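# Hang the lantern on the rail by its red wire

## Task

Use the red wire to hang the lantern from the rail, so that it hangs free and touches nothing on the table.

## Robot and tools

Robot: two FANUC CRX arms, left_arm and right_arm, each with a Robotiq 2F-85 two-finger gripper and a wrist camera. Arm bases in the scene frame: left_arm at (-0.016, +0.329, +0.048) m, right_arm at (+0.059, -0.400, +0.048) m, each yawed slightly.

Frames. Scene frame: origin at table-top height midway between the nominal bases, +z up, +x out over the table, left_arm on the +y side (arm names do not match image sides). Each arm's reported hand pose, Hand target and wrist-camera pose use that arm's own base frame. Fixed cameras and the table use the scene frame. On a gripper, the fingers point along its +z and open and close along its y. end_effector_position is the spot between the pads when closed; fingertips extend about 19 mm past it when closed, 6 mm when fully open. A camera block sticks out roughly 10 cm toward the gripper's +x and turns with it. Reported poses can be off by a few centimetres.

execute_actions(actions, cameras). actions is a list of actions. Each action is a list of up to 15 rows, one per 1/30 s step; a short list repeats its last row to fill 15 steps. Every row has 18 numbers in [-1, 1], covering both arms: left dx, dy, dz, rx, ry, rz, gripper position, force_limit, speed, then the same nine for right. dx to rz are offsets, not poses: they count from that arm's Hand target as it stood when the action began, along that arm's base axes, with 1.0 = 0.6 m or 180 degrees; rx, ry, rz form one rotation vector turning about the Hand target's position. All rows of one action count from the same start, but each new action or call starts afresh, so repeating an offset moves again. To keep an arm still, give it six zeros and resend its last gripper numbers (a 0 there is a real command). Images come back only for an empty actions list or when cameras names them.

Gripper numbers: position +1 is fully open (85 mm), about -0.8 puts the pads together, -1 closes until blocked. force_limit and speed (both [-1, 1], default +1) shape the grip: speed about 20 mm/s at -1, 85 at 0, 150 at +1; a slow close at force_limit -1 gives roughly 30 N per pad on a 40 mm hard object, +1 about 100 N; a fast close from well open gives much more. New force_limit or speed apply only after a position change of at least 0.01. To grip, send -1 and hold it, and look for object_status 2.

move(target, speed, blend, stop_force, zero, blocking, cameras). target is one 18-number row or a list of up to 15 rows, same layout and scale as above; every row is an offset from the Hand targets at the move's start, not from the previous row. speed: path top speed in m/s, 0.002 to 1, default 0.25 (turning up to twice that in rad/s); one value or one per target. blend: corner rounding in m for lists, default 0 (stop at each). stop_force: 12 to 80 N, one value for both arms; ends an arm's path when it senses that much push along its travel. Use it only slowly with no gripper rotation, and omit it when backing off a contact. zero (default true) re-zeros the force reading first. blocking=false returns after about 0.5 s while the move continues (not allowed with stop_force). Paths are straight, do not avoid obstacles or the other arm, and run at most 10 s. The result adds a move: line (done, off_target, moving, held, fault...) and limits (paced = clipped, held = checks withheld steps).

wait(seconds 0 to 10): lets time pass with commands held. stop(): brakes a running move; fingers carry on. zoom_image(camera, region [x0, y0, x1, y1] pixels, at most 504 by 504) enlarges part of the latest image. read_manual(section "licences") shows licence text only. finished_scene(scene number) ends the scene irreversibly; the goal must hold without the robot.

Cameras: cam_high, cam_low, cam_pegs, cam_rail, cam_left_wrist, cam_right_wrist, all 672x504; cam_rail views the rail. Calibration (K, distortion, T_world_to_cam) is provided; fixed cameras may be a couple of degrees or millimetres off.

Result lines: end_effector_position (m) and end_effector_quat_wxyz in each arm's base frame; Hand target = last commanded pose after clipping, the base for the next offsets; Tool commands; object_status (0 moving, 1 blocked while opening, 2 blocked while closing = holding, 3 reached position or pads met); position_measured in counts (3 open, 78 ≈ 60 mm, 130 ≈ 40 mm, 180 ≈ 20 mm, 230 pads touching); Joint velocities, possibly "within noise"; Flange force along the gripper's axes, including held weight, noisy, or "no reading" near singular poses; MOTOR HOT and fault lines.

Motion limits: each step the command is clipped to 70 mm and 16 degrees from the measured pose, so a gripper can settle short; send the remaining gap as an offset. A clearance check blocks arm-to-arm approaches but not always contact.

Avoid: any arm stop. A joint torque over its limit (wrist joints only about 20 to 24 N m, held weight included) or 150 N of outside force halts the arm for 10 s. Arms pressing on each other, or a gripper closing on the other's fingers, can fail the scene. Don't drop the lantern, release it while it is moving, swing it fast, or slam it into the rail or table; anything going off the table is a failure. Avoid hard grips on parts still resting on something, aiming targets beyond firm contacts, and long stretched-out holds that overheat motors. Loose objects may get nudged now and then.

Each tool is called after "Request:" by a JSON object that holds its "op" and its "data".

## Session

Request:
{"op": "execute_actions", "data": {"actions": []}}

Scene clock: 0.00 s.
left_arm: end_effector_position=(+0.1018, -0.4239, +0.2066) position_measured=3 object_status=3 end_effector_quat_wxyz=(-0.384, +0.033, +0.921, -0.048) | right_arm: end_effector_position=(+0.5576, +0.0937, +0.0884) position_measured=3 object_status=3 end_effector_quat_wxyz=(-0.287, +0.225, +0.899, +0.242)
Joint positions: left_arm=[-0.675 0.247 -0.272 0.52 -1.671 0.488] | right_arm=[0.033 0.753 0.526 -0.633 -1.791 -0.52]
Joint velocities: within noise
Flange force (N): no reading
Hand target: left_arm +0.1018, -0.4239, +0.2066; -0.384, +0.033, +0.921, -0.048 | right_arm +0.5576, +0.0937, +0.0884; -0.287, +0.225, +0.899, +0.242
Tool commands: left_gripper/position=+1.0 left_gripper/force_limit=+1.0 left_gripper/speed=+1.0 right_gripper/position=+1.0 right_gripper/force_limit=+1.0 right_gripper/speed=+1.0

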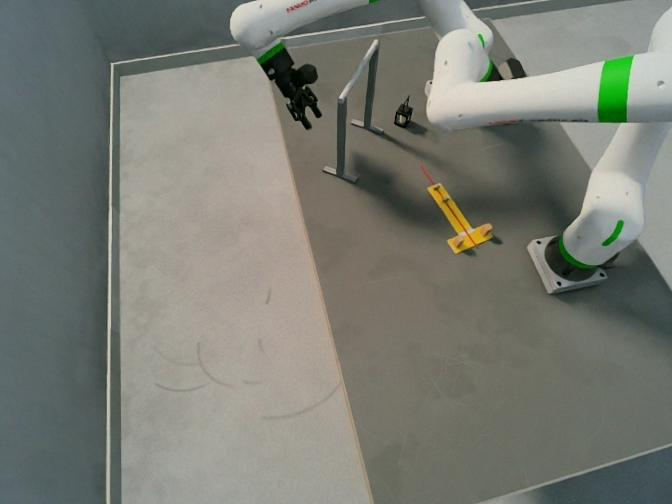

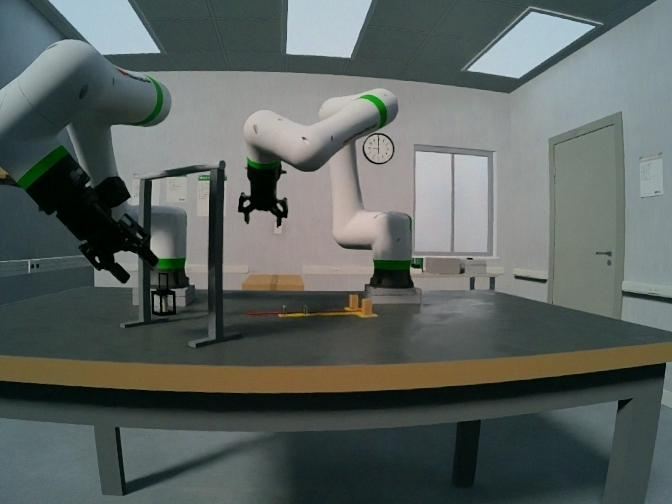

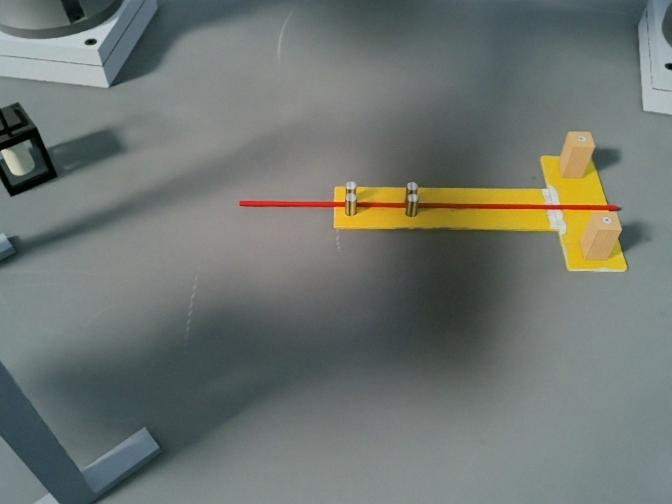

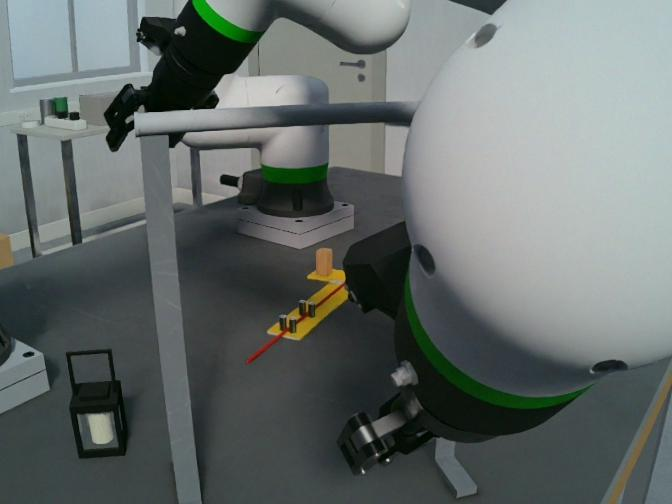

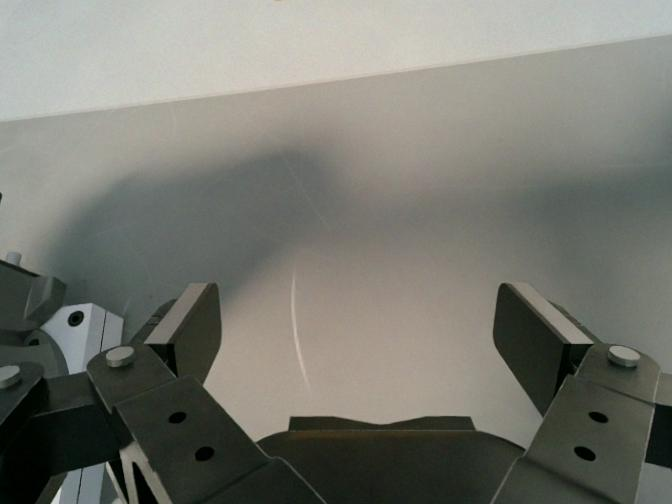

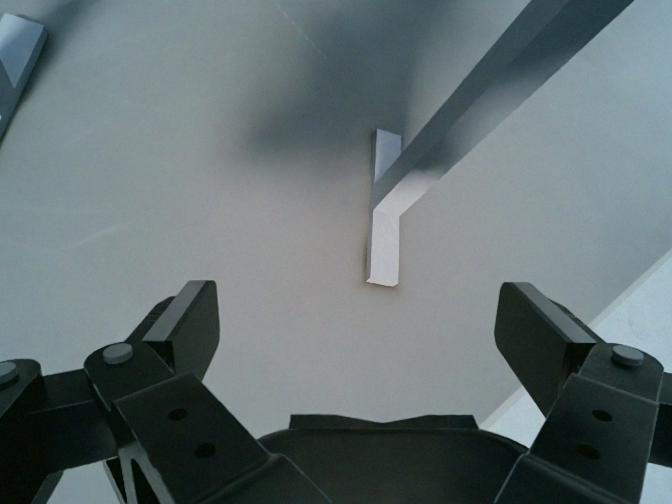

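Request:
{"op": "zoom_image", "data": {"camera": "cam_pegs", "region": [220, 100, 440, 265]}}

Request:
{"op": "zoom_image", "data": {"camera": "cam_pegs", "region": [440, 100, 660, 290]}}

Request:
{"op": "zoom_image", "data": {"camera": "cam_rail", "region": [40, 230, 370, 480]}}

Request:
{"op": "zoom_image", "data": {"camera": "cam_pegs", "region": [0, 80, 220, 300]}}

Request:
{"op": "zoom_image", "data": {"camera": "cam_high", "region": [300, 20, 520, 270]}}

Request:
{"op": "zoom_image", "data": {"camera": "cam_low", "region": [100, 150, 400, 370]}}

Scaled by 2.291 from the camera's 672x504 image, which has a finer 960x720 frame.

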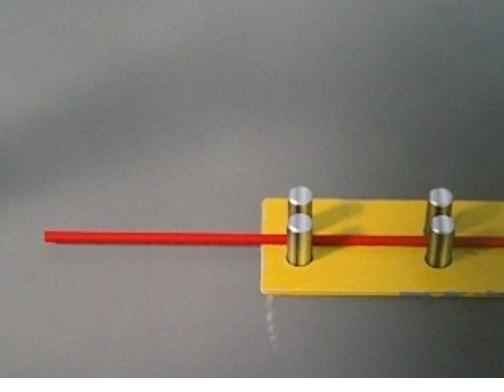

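Scaled by 2.291 from the camera's 672x504 image, which has a finer 960x720 frame.

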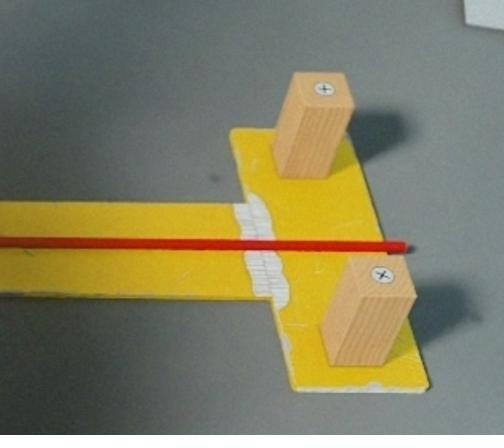

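Scaled by 1.527 from the camera's 672x504 image, which has a finer 960x720 frame.

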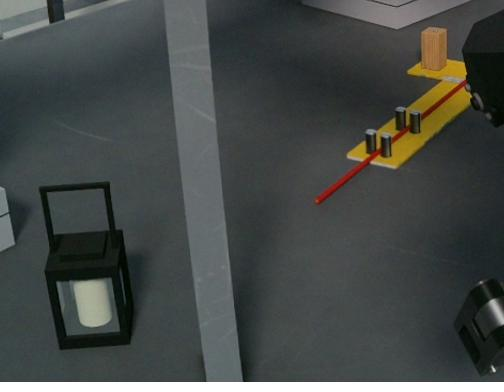

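Scaled by 2.291 from the camera's 672x504 image, which has a finer 960x720 frame.

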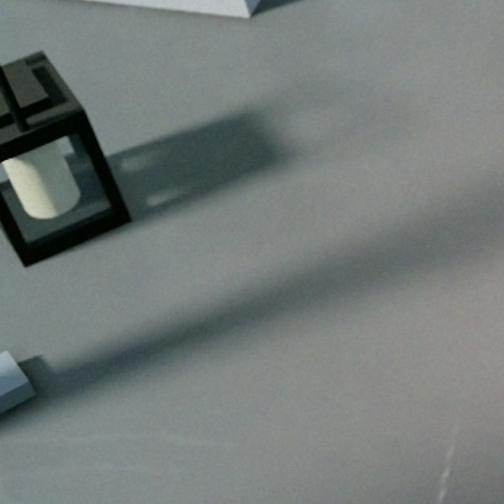

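Scaled by 2.016 from the camera's 672x504 image, which has a finer 960x720 frame.

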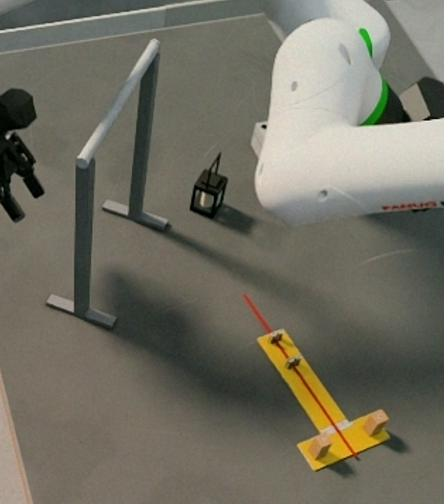

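Scaled by 1.680 from the camera's 672x504 image, which has a finer 960x720 frame.

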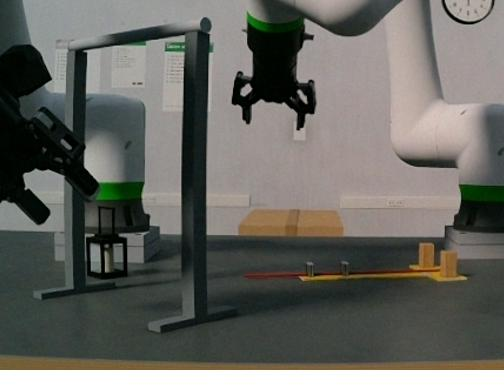

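Request:
{"op": "move", "data": {"target": [[0,0,0,0,0,0,1,1,1, 0,0,0.53,-0.16,-0.189,0.148,-1,1,0],[0,0,0,0,0,0,1,1,1, -0.58,0.327,0.4,-0.16,-0.189,0.148,-1,1,0]], "speed": 0.3, "cameras": ["all"]}}

Scene clock: 6.03 s.
left_arm: end_effector_position=(+0.1018, -0.4239, +0.2066) position_measured=3 object_status=3 end_effector_quat_wxyz=(-0.384, +0.033, +0.921, -0.048) | right_arm: end_effector_position=(+0.3489, +0.2099, +0.3580) position_measured=232 object_status=3 end_effector_quat_wxyz=(-0.007, -0.002, +1.000, +0.001)
Joint positions: left_arm=[-0.675 0.247 -0.272 0.52 -1.671 0.488] | right_arm=[0.857 -0.082 0.101 -0.011 -1.762 -0.856]
Flange force (N): left_arm=[3.0 2.5 1.3] | right_arm=[-3.5 4.7 -4.8]
Hand target: left_arm +0.1018, -0.4239, +0.2066; -0.384, +0.033, +0.921, -0.048 | right_arm +0.3489, +0.2099, +0.3580; -0.007, -0.002, +1.000, +0.001 (not the last commanded pose)
Off the commanded pose: left_arm 0.000 m, 0 deg | right_arm 0.163 m, 1 deg.
led back after a hold (right arm): the arm was led back toward your command in small steps, so it may still be short of it.
move: held (right_arm; a check stopped the path); path passed 1 of 2 targets; limits=held
pose unreachable (right arm): on one or more control steps of this call, first in action 0 (counted from 0), this arm could not follow its commanded pose, so it was not sent that pose on those steps. It may still have moved: this result reports where it is.
cause: moving toward the commanded pose would bring a part of the arm too close to another arm (this arm's gripper and a part of the left arm just beyond its joint 5 (wrist pitch), 45 mm apart when this arm was first held).
camera_calibration:
cam_right_wrist: T_world_to_cam=[[-0.00293318, 0.999301, 0.0372807, -0.213547], [0.950077, -0.00884691, 0.311889, -0.424864], [0.312001, 0.0363344, -0.949387, 0.352729], [0, 0, 0, 1]] pos_world=[0.292975, 0.196823, 0.475348]

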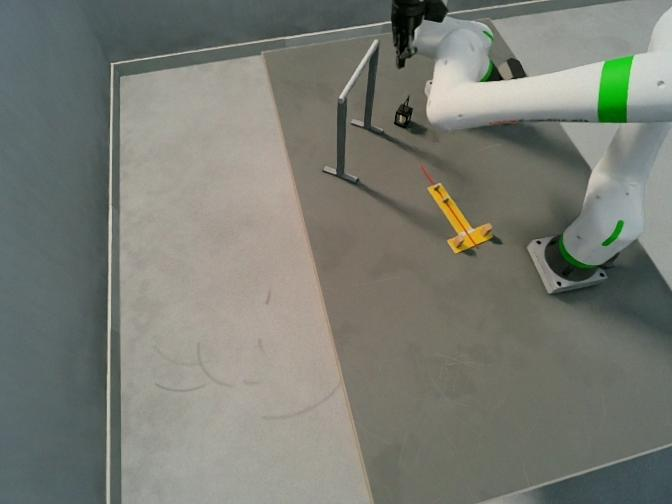

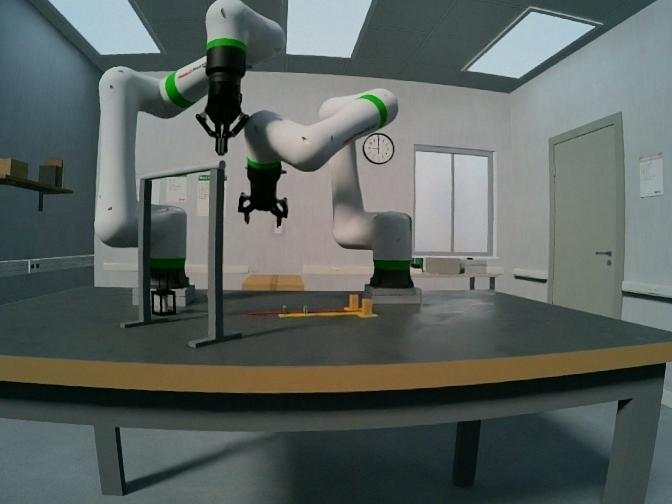

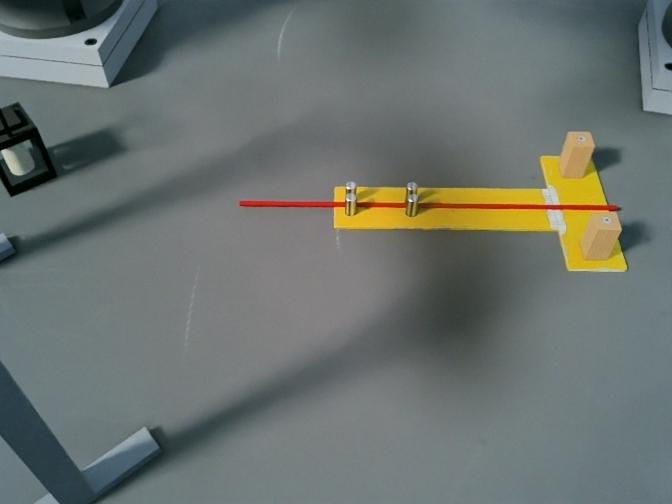

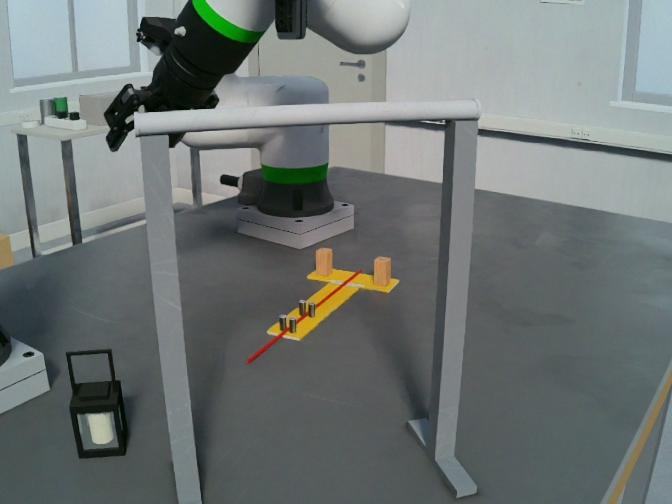

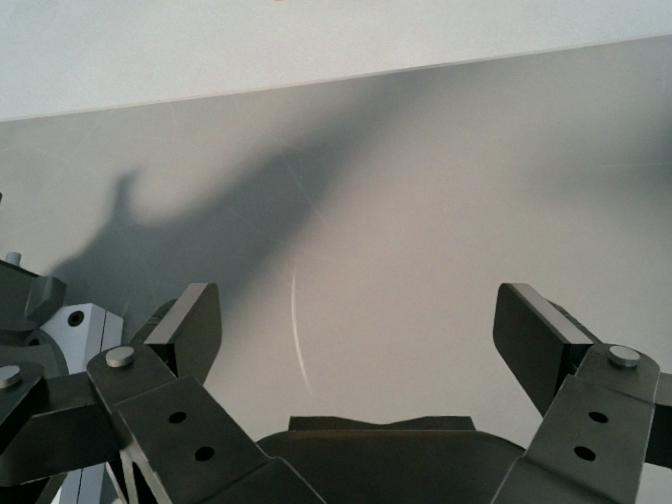

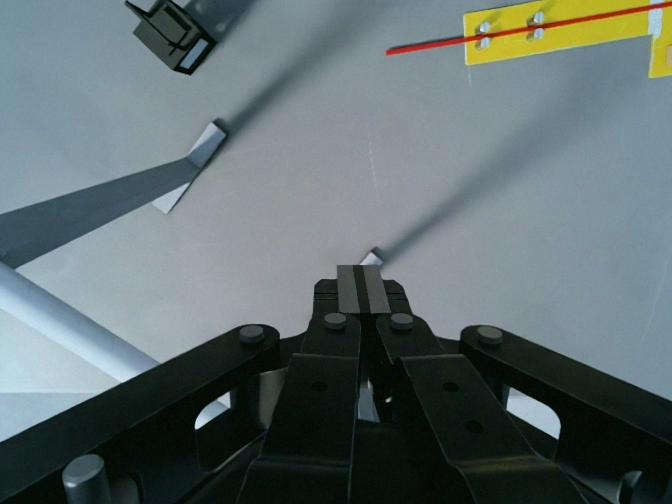

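Request:
{"op": "move", "data": {"target": [[0.4,0.35,0.3,0,0,0,1,1,1, 0,0,0,0,0,0,-1,1,0],[0.33,1.1,0.3,0,0,0,1,1,1, 0,0,0,0,0,0,-1,1,0]], "speed": 0.35, "blend": 0.05}}

Request:
{"op": "move", "data": {"target": [[0,0,0,0,0,0,1,1,1, -0.24,0.14,-0.42,0,0,0,-1,1,0]], "cameras": ["cam_right_wrist","cam_pegs","cam_high"]}}

every number of target 2 of 2 must lie in its column's range; nothing of the call was run
Scene clock: 6.57 s.
left_arm: end_effector_position=(+0.1018, -0.4239, +0.2066) position_measured=3 object_status=3 end_effector_quat_wxyz=(-0.384, +0.033, +0.921, -0.048) | right_arm: end_effector_position=(+0.3489, +0.2099, +0.3580) position_measured=232 object_status=3 end_effector_quat_wxyz=(-0.007, -0.002, +1.000, +0.001)
Joint positions: left_arm=[-0.675 0.247 -0.272 0.52 -1.671 0.488] | right_arm=[0.857 -0.082 0.101 -0.011 -1.762 -0.856]
Flange force (N): left_arm=[2.9 2.1 1.8] | right_arm=[-4.0 5.9 -4.8]
Hand target: left_arm +0.1018, -0.4239, +0.2066; -0.384, +0.033, +0.921, -0.048 | right_arm +0.3489, +0.2099, +0.3580; -0.007, -0.002, +1.000, +0.001 (not the last commanded pose)
Tool commands: left_gripper/position=+1.0 left_gripper/force_limit=+1.0 left_gripper/speed=+1.0 right_gripper/position=-1.0 right_gripper/force_limit=+1.0 right_gripper/speed=+0.0
Off the commanded pose: left_arm 0.000 m, 0 deg | right_arm 0.163 m, 1 deg.

not run: a call was refused earlier in this reply.

Request:
{"op": "move", "data": {"target": [[0.4,0.35,0.3,0,0,0,1,1,1, 0,0,0,0,0,0,-1,1,0],[0.33,1.0,0.2,0,0,0,1,1,1, 0,0,0,0,0,0,-1,1,0]], "speed": 0.35, "blend": 0.05}}

Request:
{"op": "move", "data": {"target": [[0,0,0,0,0,0,1,1,1, -0.24,0.14,-0.42,0,0,0,-1,1,0]], "cameras": ["cam_right_wrist","cam_pegs","cam_high"]}}

Scene clock: 9.40 s.
left_arm: end_effector_position=(+0.2998, +0.1761, +0.3266) position_measured=3 object_status=3 end_effector_quat_wxyz=(-0.384, +0.033, +0.921, -0.048) | right_arm: end_effector_position=(+0.3489, +0.2099, +0.3580) position_measured=232 object_status=3 end_effector_quat_wxyz=(-0.007, -0.002, +1.000, +0.001)
Joint positions: left_arm=[0.569 0.279 0.334 -0.461 -2.307 -0.833] | right_arm=[0.857 -0.082 0.101 -0.011 -1.762 -0.856]
Flange force (N): left_arm=[0.4 -2.1 3.8] | right_arm=[-3.8 5.3 -5.4]
Hand target: left_arm +0.2998, +0.1761, +0.3266; -0.384, +0.033, +0.921, -0.048 | right_arm +0.3489, +0.2099, +0.3580; -0.007, -0.002, +1.000, +0.001
Off the commanded pose: left_arm 0.000 m, 0 deg | right_arm 0.000 m, 0 deg.
move: done

Scene clock: 11.10 s.
left_arm: end_effector_position=(+0.2998, +0.1761, +0.3266) position_measured=3 object_status=3 end_effector_quat_wxyz=(-0.384, +0.033, +0.921, -0.048) | right_arm: end_effector_position=(+0.2049, +0.2939, +0.1061) position_measured=232 object_status=3 end_effector_quat_wxyz=(-0.007, -0.002, +1.000, +0.001)
Joint positions: left_arm=[0.569 0.279 0.334 -0.461 -2.307 -0.833] | right_arm=[1.32 -0.141 -0.55 -0.015 -1.165 -1.311]
Flange force (N): left_arm=[1.0 -2.5 4.2] | right_arm=[-1.6 5.4 -0.8]
Hand target: left_arm +0.2998, +0.1761, +0.3266; -0.384, +0.033, +0.921, -0.048 | right_arm +0.2049, +0.2939, +0.1060; -0.007, -0.002, +1.000, +0.001
Off the commanded pose: left_arm 0.000 m, 0 deg | right_arm 0.000 m, 0 deg.
move: done
camera_calibration:
cam_right_wrist: T_world_to_cam=[[-0.00286548, 0.999296, 0.0374059, -0.288553], [0.950117, -0.00894567, 0.311766, -0.208664], [0.311882, 0.0364334, -0.949422, 0.155357], [0, 0, 0, 1]] pos_world=[0.148975, 0.280823, 0.223347]
Images, in order (width x height): cam_high 672x504, cam_pegs 672x504, cam_right_wrist 672x504.

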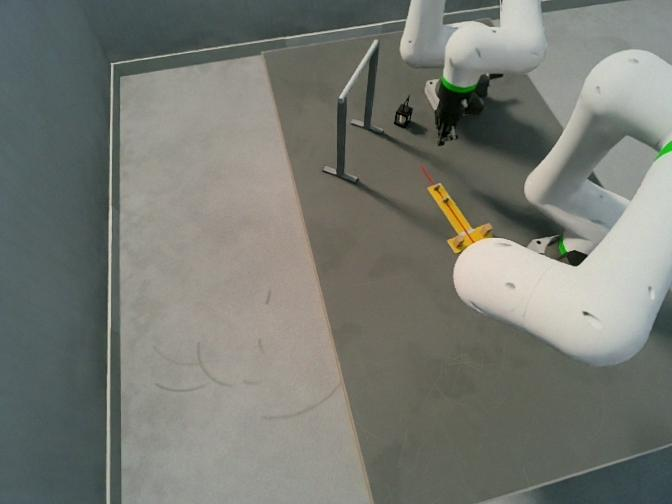

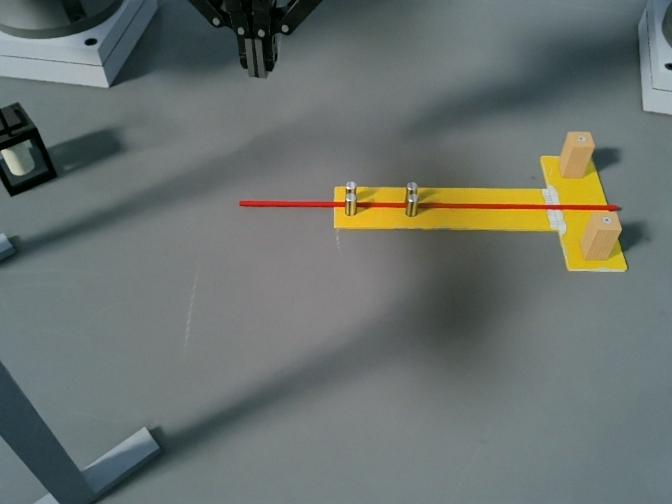

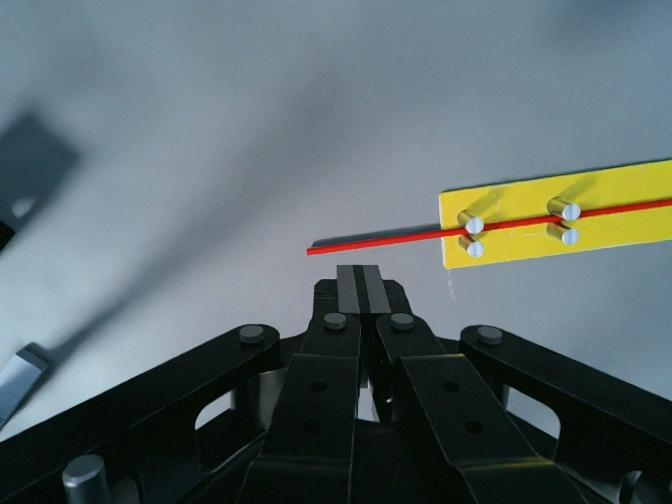

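Request:
{"op": "move", "data": {"target": [[0,0,0,0,0,0,1,1,1, -0.012,0.0018,-0.209,0,0,0,-1,1,0],[0,0,0,0,0,0,1,1,1, 0.021,0,-0.209,0,0,0,-1,1,0],[0,0,0,0,0,0,1,1,1, 0.075,0.008,-0.209,0,0,0,-1,1,0],[0,0,0,0,0,0,1,1,1, 0.117,0.025,-0.209,0,0,0,-1,1,0],[0,0,0,0,0,0,1,1,1, 0.152,0.063,-0.209,0,0,0,-1,1,0],[0,0,0,0,0,0,1,1,1, 0.167,0.111,-0.209,0,0,0,-1,1,0]], "speed": [0.15,0.06,0.06,0.06,0.06,0.06], "blend": [0,0.01,0.01,0.01,0.01,0], "cameras": ["cam_right_wrist","cam_pegs"]}}

Scene clock: 15.83 s.
left_arm: end_effector_position=(+0.2998, +0.1761, +0.3266) position_measured=3 object_status=3 end_effector_quat_wxyz=(-0.384, +0.033, +0.921, -0.048) | right_arm: end_effector_position=(+0.3051, +0.3605, -0.0193) position_measured=232 object_status=3 end_effector_quat_wxyz=(-0.007, -0.002, +1.000, +0.001)
Joint positions: left_arm=[0.569 0.279 0.334 -0.461 -2.307 -0.833] | right_arm=[1.138 0.325 -0.381 -0.017 -0.87 -1.123]
Flange force (N): left_arm=[1.3 -2.9 4.3] | right_arm=[-3.1 7.5 2.9]
Hand target: left_arm +0.2998, +0.1761, +0.3266; -0.384, +0.033, +0.921, -0.048 | right_arm +0.3051, +0.3605, -0.0194; -0.007, -0.002, +1.000, +0.001
Off the commanded pose: left_arm 0.000 m, 0 deg | right_arm 0.000 m, 0 deg.
move: done; blend cut to 0.0099 m at target 2
camera_calibration:
cam_right_wrist: T_world_to_cam=[[-0.00293318, 0.999301, 0.0372807, -0.350101], [0.950077, -0.00884691, 0.311889, -0.264211], [0.312001, 0.0363344, -0.949387, 0.00262396], [0, 0, 0, 1]] pos_world=[0.249175, 0.347423, 0.0979477]
Images, in order (width x height): cam_pegs 672x504, cam_right_wrist 672x504.

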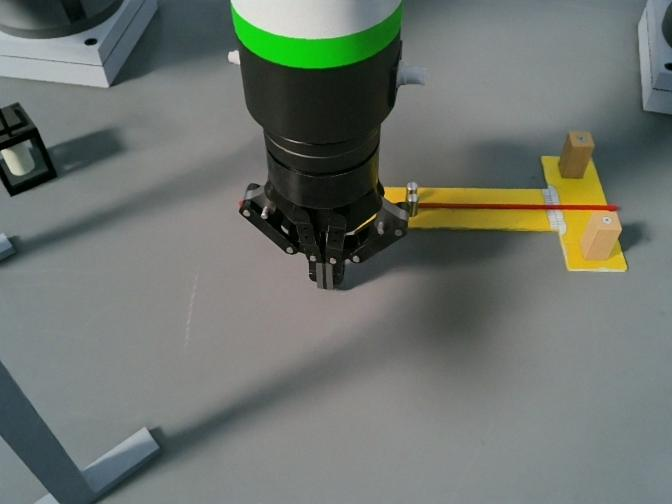

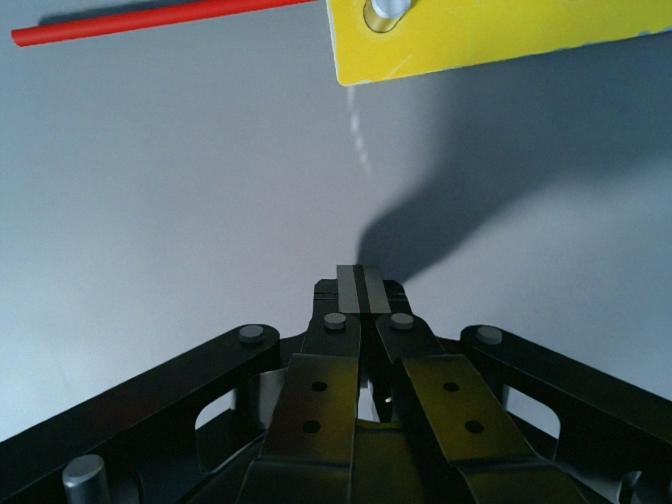

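Request:
{"op": "move", "data": {"target": [[0,0,0,0,0,0,1,1,1, 0,0,0.12,0,0,0,-1,1,0],[0,0,0,0,0,0,1,1,1, -0.179,-0.109,0.12,0,0,0,-1,1,0],[0,0,0,0,0,0,1,1,1, -0.179,-0.109,-0.004,0,0,0,-1,1,0]], "cameras": ["cam_right_wrist","cam_pegs"]}}

Request:
{"op": "move", "data": {"target": [[0,0,0,0,0,0,1,1,1, 0.065,0.005,0,0,0,0,-1,1,0]], "speed": 0.05, "cameras": ["cam_right_wrist","cam_pegs","cam_rail"]}}

Scene clock: 18.70 s.
left_arm: end_effector_position=(+0.2998, +0.1761, +0.3266) position_measured=3 object_status=3 end_effector_quat_wxyz=(-0.384, +0.033, +0.921, -0.048) | right_arm: end_effector_position=(+0.1977, +0.2950, -0.0218) position_measured=232 object_status=3 end_effector_quat_wxyz=(-0.007, -0.002, +1.000, +0.001)
Joint positions: left_arm=[0.569 0.279 0.334 -0.461 -2.307 -0.833] | right_arm=[1.342 0.069 -0.709 -0.019 -0.795 -1.325]
Flange force (N): left_arm=[1.4 -2.5 3.8] | right_arm=[-0.2 5.6 3.8]
Hand target: left_arm +0.2998, +0.1761, +0.3266; -0.384, +0.033, +0.921, -0.048 | right_arm +0.1977, +0.2951, -0.0218; -0.007, -0.002, +1.000, +0.001
Off the commanded pose: left_arm 0.000 m, 0 deg | right_arm 0.000 m, 0 deg.
move: done
camera_calibration:
cam_right_wrist: T_world_to_cam=[[-0.00282955, 0.9993, 0.0373123, -0.28499], [0.950146, -0.00894717, 0.311677, -0.161869], [0.311793, 0.036334, -0.949455, 0.0362973], [0, 0, 0, 1]] pos_world=[0.141675, 0.282023, 0.095547]
Images, in order (width x height): cam_pegs 672x504, cam_right_wrist 672x504.

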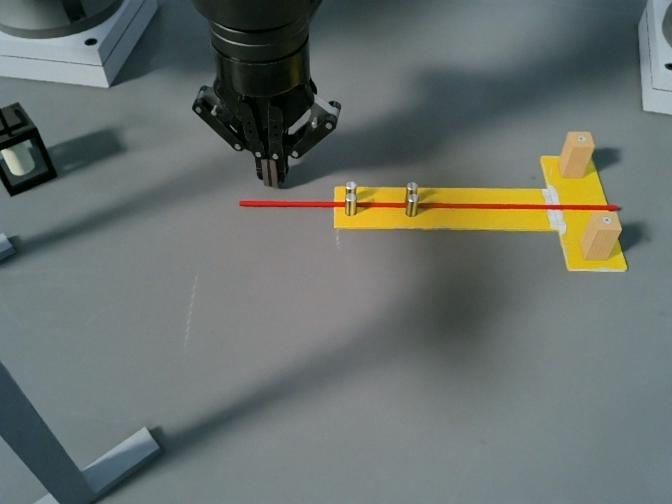

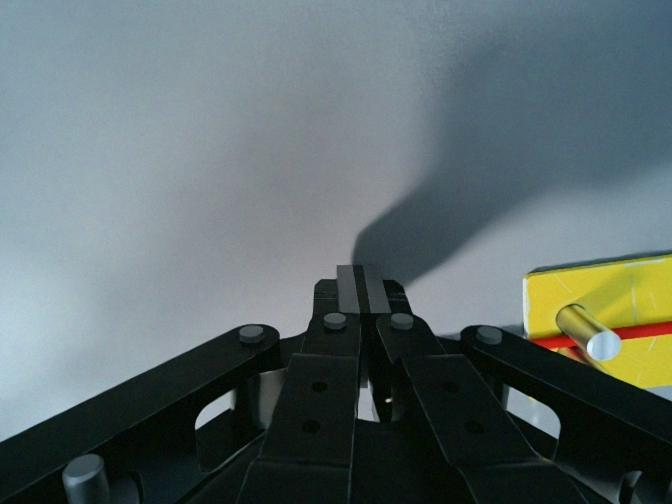

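Scene clock: 19.83 s.
left_arm: end_effector_position=(+0.2998, +0.1761, +0.3266) position_measured=3 object_status=3 end_effector_quat_wxyz=(-0.384, +0.033, +0.921, -0.048) | right_arm: end_effector_position=(+0.2368, +0.2981, -0.0217) position_measured=232 object_status=3 end_effector_quat_wxyz=(-0.007, -0.002, +1.000, +0.001)
Joint positions: left_arm=[0.569 0.279 0.334 -0.461 -2.307 -0.833] | right_arm=[1.236 0.13 -0.64 -0.018 -0.805 -1.22]
Flange force (N): left_arm=[0.9 -2.6 4.2] | right_arm=[-1.1 6.9 1.2]
Hand target: left_arm +0.2998, +0.1761, +0.3266; -0.384, +0.033, +0.921, -0.048 | right_arm +0.2367, +0.2981, -0.0218; -0.007, -0.002, +1.000, +0.001
Off the commanded pose: left_arm 0.000 m, 0 deg | right_arm 0.000 m, 0 deg.
move: done
camera_calibration:
cam_right_wrist: T_world_to_cam=[[-0.00315744, 0.999299, 0.0373119, -0.287818], [0.950048, -0.00864702, 0.311983, -0.19909], [0.312087, 0.0364332, -0.949355, 0.0239068], [0, 0, 0, 1]] pos_world=[0.180776, 0.285024, 0.0955478]
Images, in order (width x height): cam_pegs 672x504, cam_rail 672x504, cam_right_wrist 672x504.

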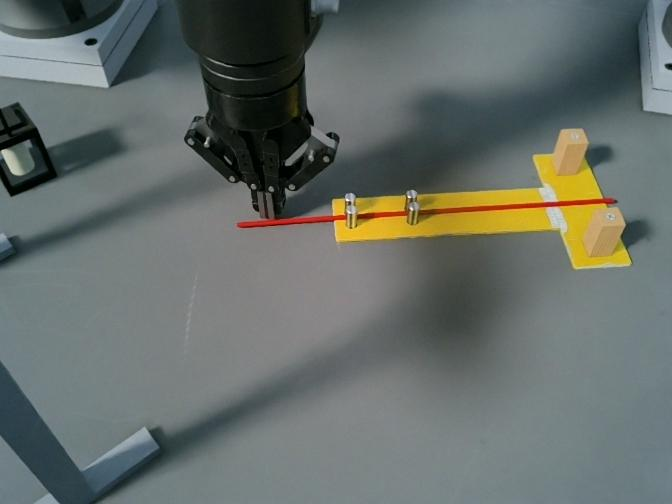

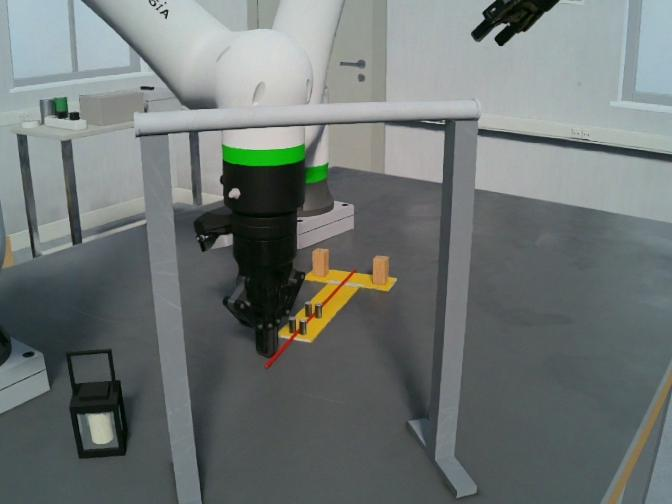

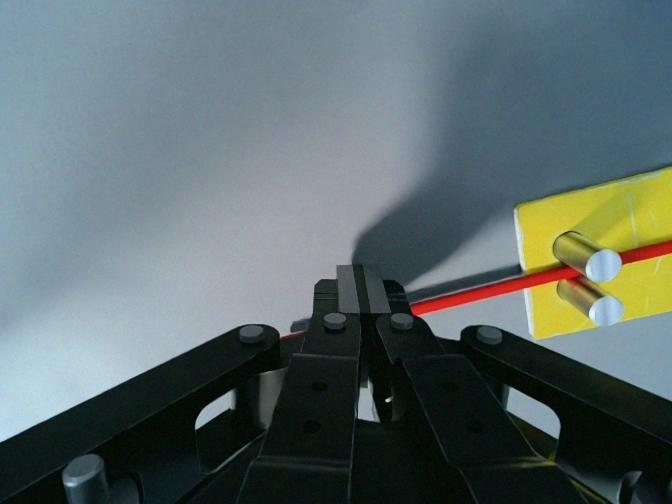

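Request:
{"op": "move", "data": {"target": [0.001,-0.518,-0.22,-0.129,-0.235,-0.356,1,1,0, -0.05,0,0,0,0,0,-1,1,0], "cameras": ["cam_left_wrist","cam_pegs"]}}

Scene clock: 24.00 s.
left_arm: end_effector_position=(+0.3004, -0.1347, +0.1946) position_measured=3 object_status=3 end_effector_quat_wxyz=(+0.000, +0.587, +0.809, +0.000) | right_arm: end_effector_position=(+0.2067, +0.2981, -0.0218) position_measured=232 object_status=3 end_effector_quat_wxyz=(-0.007, -0.002, +1.000, +0.001)
Joint positions: left_arm=[-0.016 -0.303 -0.465 0 -1.408 -1.24] | right_arm=[1.318 0.087 -0.688 -0.019 -0.797 -1.301]
Flange force (N): left_arm=[0.9 -3.7 0.9] | right_arm=[-0.9 6.1 1.8]
Hand target: left_arm +0.3004, -0.1347, +0.1946; +0.000, +0.587, +0.809, +0.000 | right_arm +0.2067, +0.2981, -0.0218; -0.007, -0.002, +1.000, +0.001
Off the commanded pose: left_arm 0.000 m, 0 deg | right_arm 0.000 m, 0 deg.
move: done
camera_calibration:
cam_left_wrist: T_world_to_cam=[[0.95118, 0.308317, 0.0140723, -0.246464], [0.286734, -0.899628, 0.329323, -0.253347], [0.114195, -0.30921, -0.944113, 0.23851], [0, 0, 0, 1]] pos_world=[0.279838, -0.0781789, 0.312082]
Images, in order (width x height): cam_pegs 672x504, cam_left_wrist 672x504.

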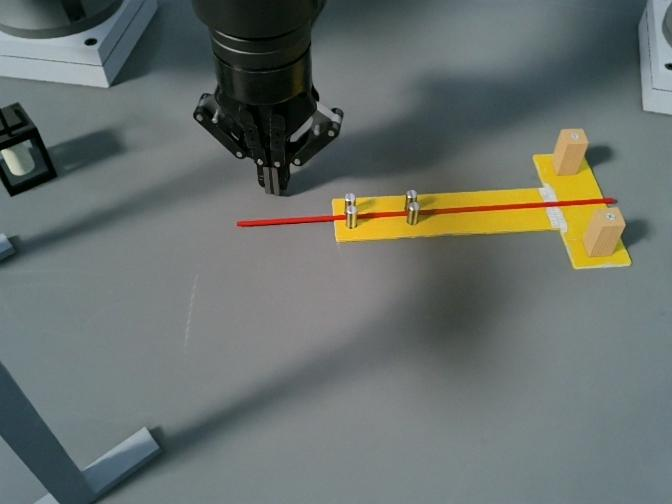

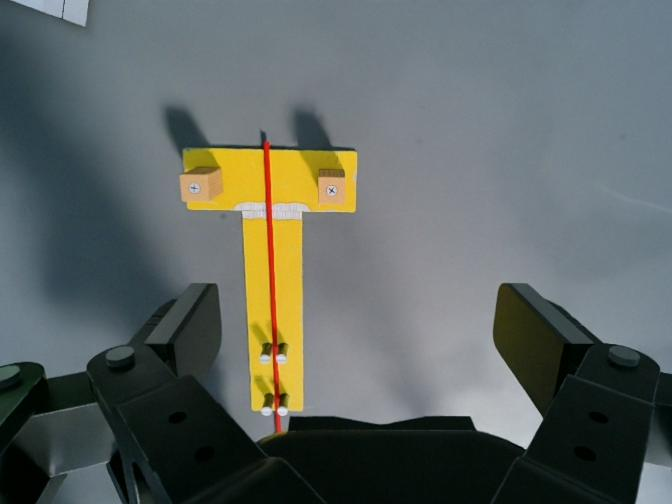

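Request:
{"op": "move", "data": {"target": [-0.002,-0.002,-0.359,0,0,0,1,1,0, 0,0,0,0,0,0,-1,1,0]}}

Request:
{"op": "move", "data": {"target": [0,0,0,0,0,0,-1,0.5,-1, 0,0,0,0,0,0,-1,1,0], "cameras": ["cam_right_wrist","cam_pegs"]}}

Scene clock: 25.67 s.
left_arm: end_effector_position=(+0.2992, -0.1359, -0.0208) position_measured=3 object_status=3 end_effector_quat_wxyz=(+0.000, +0.587, +0.809, +0.000) | right_arm: end_effector_position=(+0.2067, +0.2981, -0.0218) position_measured=232 object_status=3 end_effector_quat_wxyz=(-0.007, -0.002, +1.000, +0.001)
Joint positions: left_arm=[-0.02 -0.008 -0.791 0 -0.787 -1.236] | right_arm=[1.318 0.087 -0.688 -0.019 -0.797 -1.301]
Flange force (N): left_arm=[0.8 -2.1 -1.4] | right_arm=[-0.8 6.7 2.3]
Hand target: left_arm +0.2992, -0.1359, -0.0208; +0.000, +0.587, +0.809, +0.000 | right_arm +0.2067, +0.2981, -0.0218; -0.007, -0.002, +1.000, +0.001
Off the commanded pose: left_arm 0.000 m, 0 deg | right_arm 0.000 m, 0 deg.
move: done

Scene clock: 29.50 s.
left_arm: end_effector_position=(+0.2993, -0.1359, -0.0208) position_measured=182 object_status=0 end_effector_quat_wxyz=(+0.000, +0.587, +0.809, +0.000) | right_arm: end_effector_position=(+0.2067, +0.2981, -0.0218) position_measured=232 object_status=3 end_effector_quat_wxyz=(-0.007, -0.002, +1.000, +0.001)
Joint positions: left_arm=[-0.02 -0.008 -0.791 0 -0.787 -1.236] | right_arm=[1.318 0.087 -0.688 -0.019 -0.797 -1.301]
Flange force (N): left_arm=[3.6 -7.3 -27.4] | right_arm=[-0.3 6.0 2.0]
Hand target: left_arm +0.2992, -0.1359, -0.0208; +0.000, +0.587, +0.809, +0.000 | right_arm +0.2067, +0.2981, -0.0218; -0.007, -0.002, +1.000, +0.001
Off the commanded pose: left_arm 0.000 m, 0 deg | right_arm 0.000 m, 0 deg.
move: done
camera_calibration:
cam_right_wrist: T_world_to_cam=[[-0.00296037, 0.999297, 0.0373745, -0.287947], [0.950117, -0.00884571, 0.311769, -0.170522], [0.31188, 0.0364331, -0.949423, 0.0333065], [0, 0, 0, 1]] pos_world=[0.150775, 0.285023, 0.0955471]
Images, in order (width x height): cam_pegs 672x504, cam_right_wrist 672x504.

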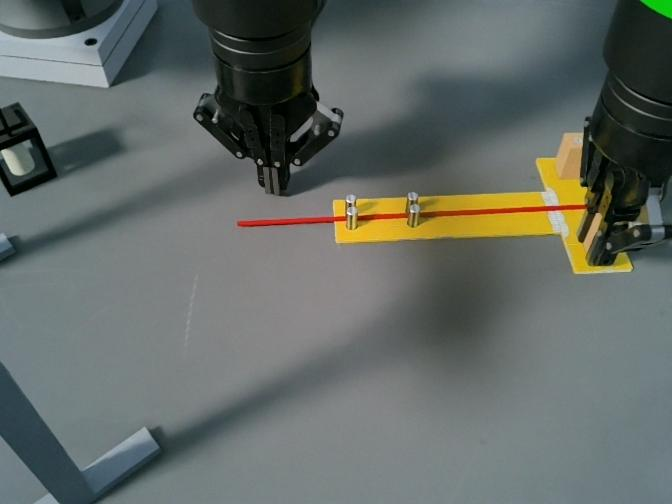

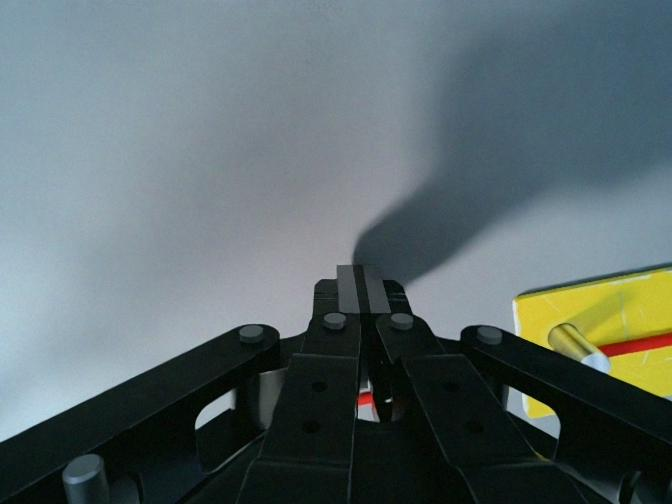

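Request:
{"op": "move", "data": {"target": [[0,0,0.0025,0,0,0,-1,0.5,-1, 0.052,0,0,0,0,0,-1,1,0],[0,0,0.0025,0,0,0,-1,0.5,-1, 0.128,0.024,0,0,0,0,-1,1,0]], "speed": 0.05, "blend": 0.005, "cameras": ["cam_right_wrist","cam_pegs"]}}

Scene clock: 31.97 s.
left_arm: end_effector_position=(+0.2992, -0.1359, -0.0193) position_measured=182 object_status=2 end_effector_quat_wxyz=(+0.000, +0.587, +0.809, +0.000) | right_arm: end_effector_position=(+0.2836, +0.3125, -0.0217) position_measured=232 object_status=3 end_effector_quat_wxyz=(-0.007, -0.002, +1.000, +0.001)
Joint positions: left_arm=[-0.02 -0.012 -0.79 0 -0.792 -1.236] | right_arm=[1.137 0.223 -0.525 -0.018 -0.827 -1.121]
Flange force (N): left_arm=[0.4 0.1 0.5] | right_arm=[0.3 5.4 -0.9]
Hand target: left_arm +0.2992, -0.1359, -0.0193; +0.000, +0.587, +0.809, +0.000 | right_arm +0.2835, +0.3125, -0.0218; -0.007, -0.002, +1.000, +0.001
Off the commanded pose: left_arm 0.000 m, 0 deg | right_arm 0.000 m, 0 deg.
move: done
camera_calibration:
cam_right_wrist: T_world_to_cam=[[-0.003126, 0.999302, 0.0372171, -0.302059], [0.950048, -0.00864731, 0.311984, -0.243428], [0.312088, 0.0363333, -0.949358, 0.00880683], [0, 0, 0, 1]] pos_world=[0.227575, 0.299424, 0.0955482]
Images, in order (width x height): cam_pegs 672x504, cam_right_wrist 672x504.

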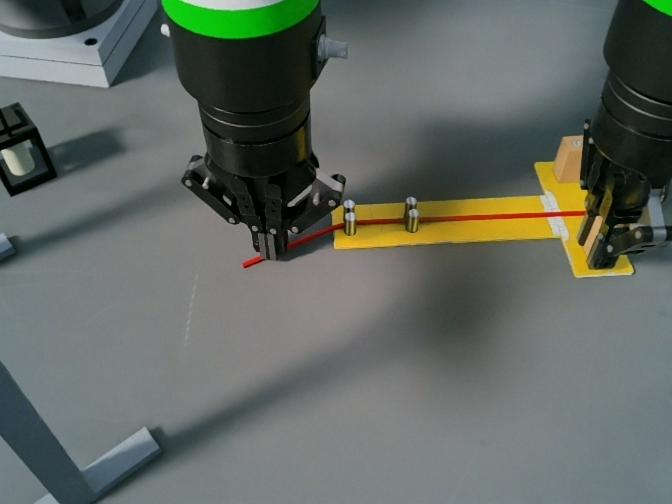

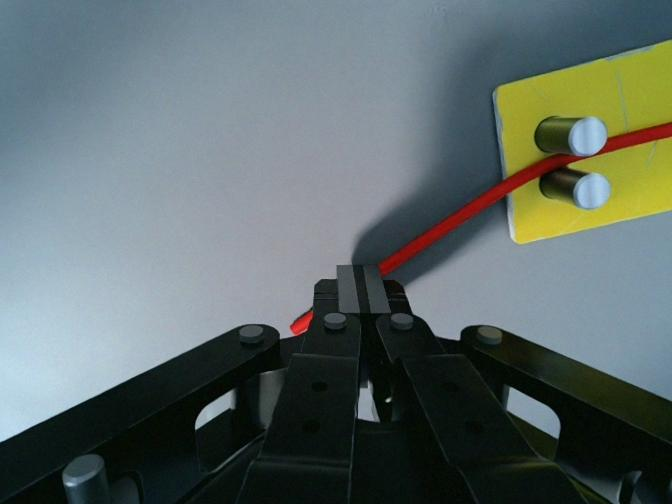

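Request:
{"op": "move", "data": {"target": [[0,0,0,0,0,0,-1,0.5,-1, 0.06,0.072,0,0,0,0,-1,1,0],[0,0,0,0,0,0,-1,0.5,-1, 0.061,0.139,0,0,0,0,-1,1,0],[0,0,0,0,0,0,-1,0.5,-1, 0.028,0.1975,0,0,0,0,-1,1,0]], "speed": 0.05, "blend": 0.008, "cameras": ["cam_right_wrist","cam_pegs"]}}

Scene clock: 35.13 s.
left_arm: end_effector_position=(+0.2992, -0.1359, -0.0193) position_measured=182 object_status=2 end_effector_quat_wxyz=(+0.000, +0.587, +0.809, +0.000) | right_arm: end_effector_position=(+0.3068, +0.4195, -0.0217) position_measured=232 object_status=3 end_effector_quat_wxyz=(-0.007, -0.002, +1.000, +0.001)
Joint positions: left_arm=[-0.02 -0.012 -0.79 0 -0.792 -1.236] | right_arm=[1.184 0.425 -0.242 -0.017 -0.907 -1.17]
Flange force (N): left_arm=[1.4 -3.1 -1.1] | right_arm=[-4.3 8.9 2.5]
Hand target: left_arm +0.2992, -0.1359, -0.0193; +0.000, +0.587, +0.809, +0.000 | right_arm +0.3068, +0.4195, -0.0217; -0.007, -0.002, +1.000, +0.001 (not the last commanded pose)
Off the commanded pose: left_arm 0.000 m, 0 deg | right_arm 0.013 m, 0 deg.
move: held (right_arm; a check stopped the path); path passed 2 of 3 targets; limits=held
pose unreachable (right arm): on one or more control steps of this call, first in action 0 (counted from 0), this arm could not follow its commanded pose, so it was not sent that pose on those steps. It may still have moved: this result reports where it is.
cause: moving toward the commanded pose would bring a part of the arm too close to another arm (a part of this arm just beyond joint 4 (forearm roll) and a part of the left arm just beyond its joint 5 (wrist pitch), 6 mm apart when this arm was first held).
camera_calibration:
cam_right_wrist: T_world_to_cam=[[-0.0030595, 0.999298, 0.0373441, -0.409038], [0.950078, -0.00874666, 0.311891, -0.264596], [0.311998, 0.0364341, -0.949384, -0.00237277], [0, 0, 0, 1]] pos_world=[0.250875, 0.406523, 0.0955475]
Images, in order (width x height): cam_pegs 672x504, cam_right_wrist 672x504.

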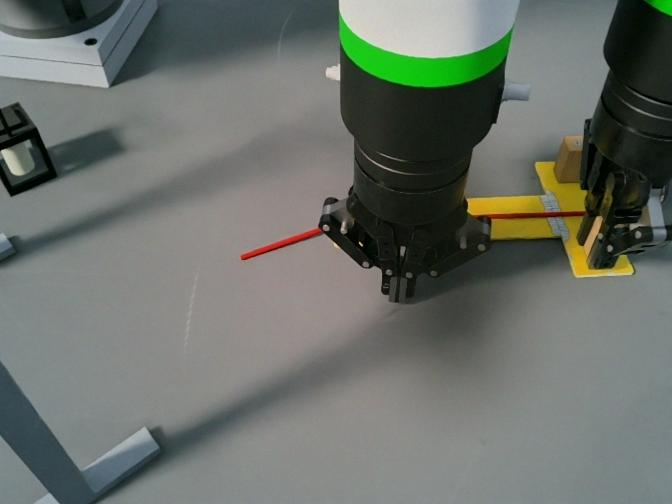

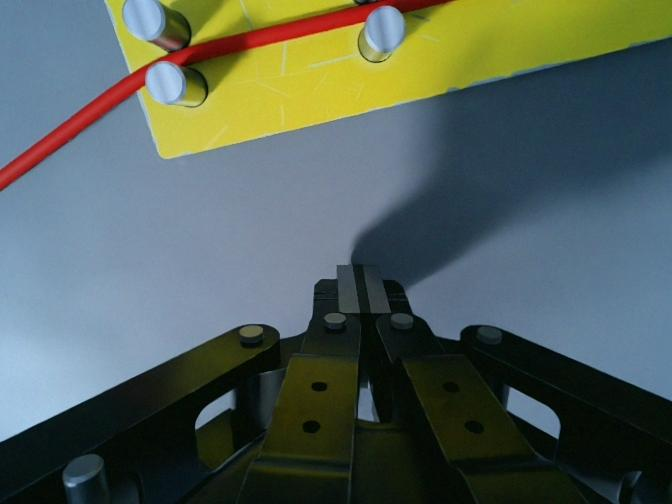

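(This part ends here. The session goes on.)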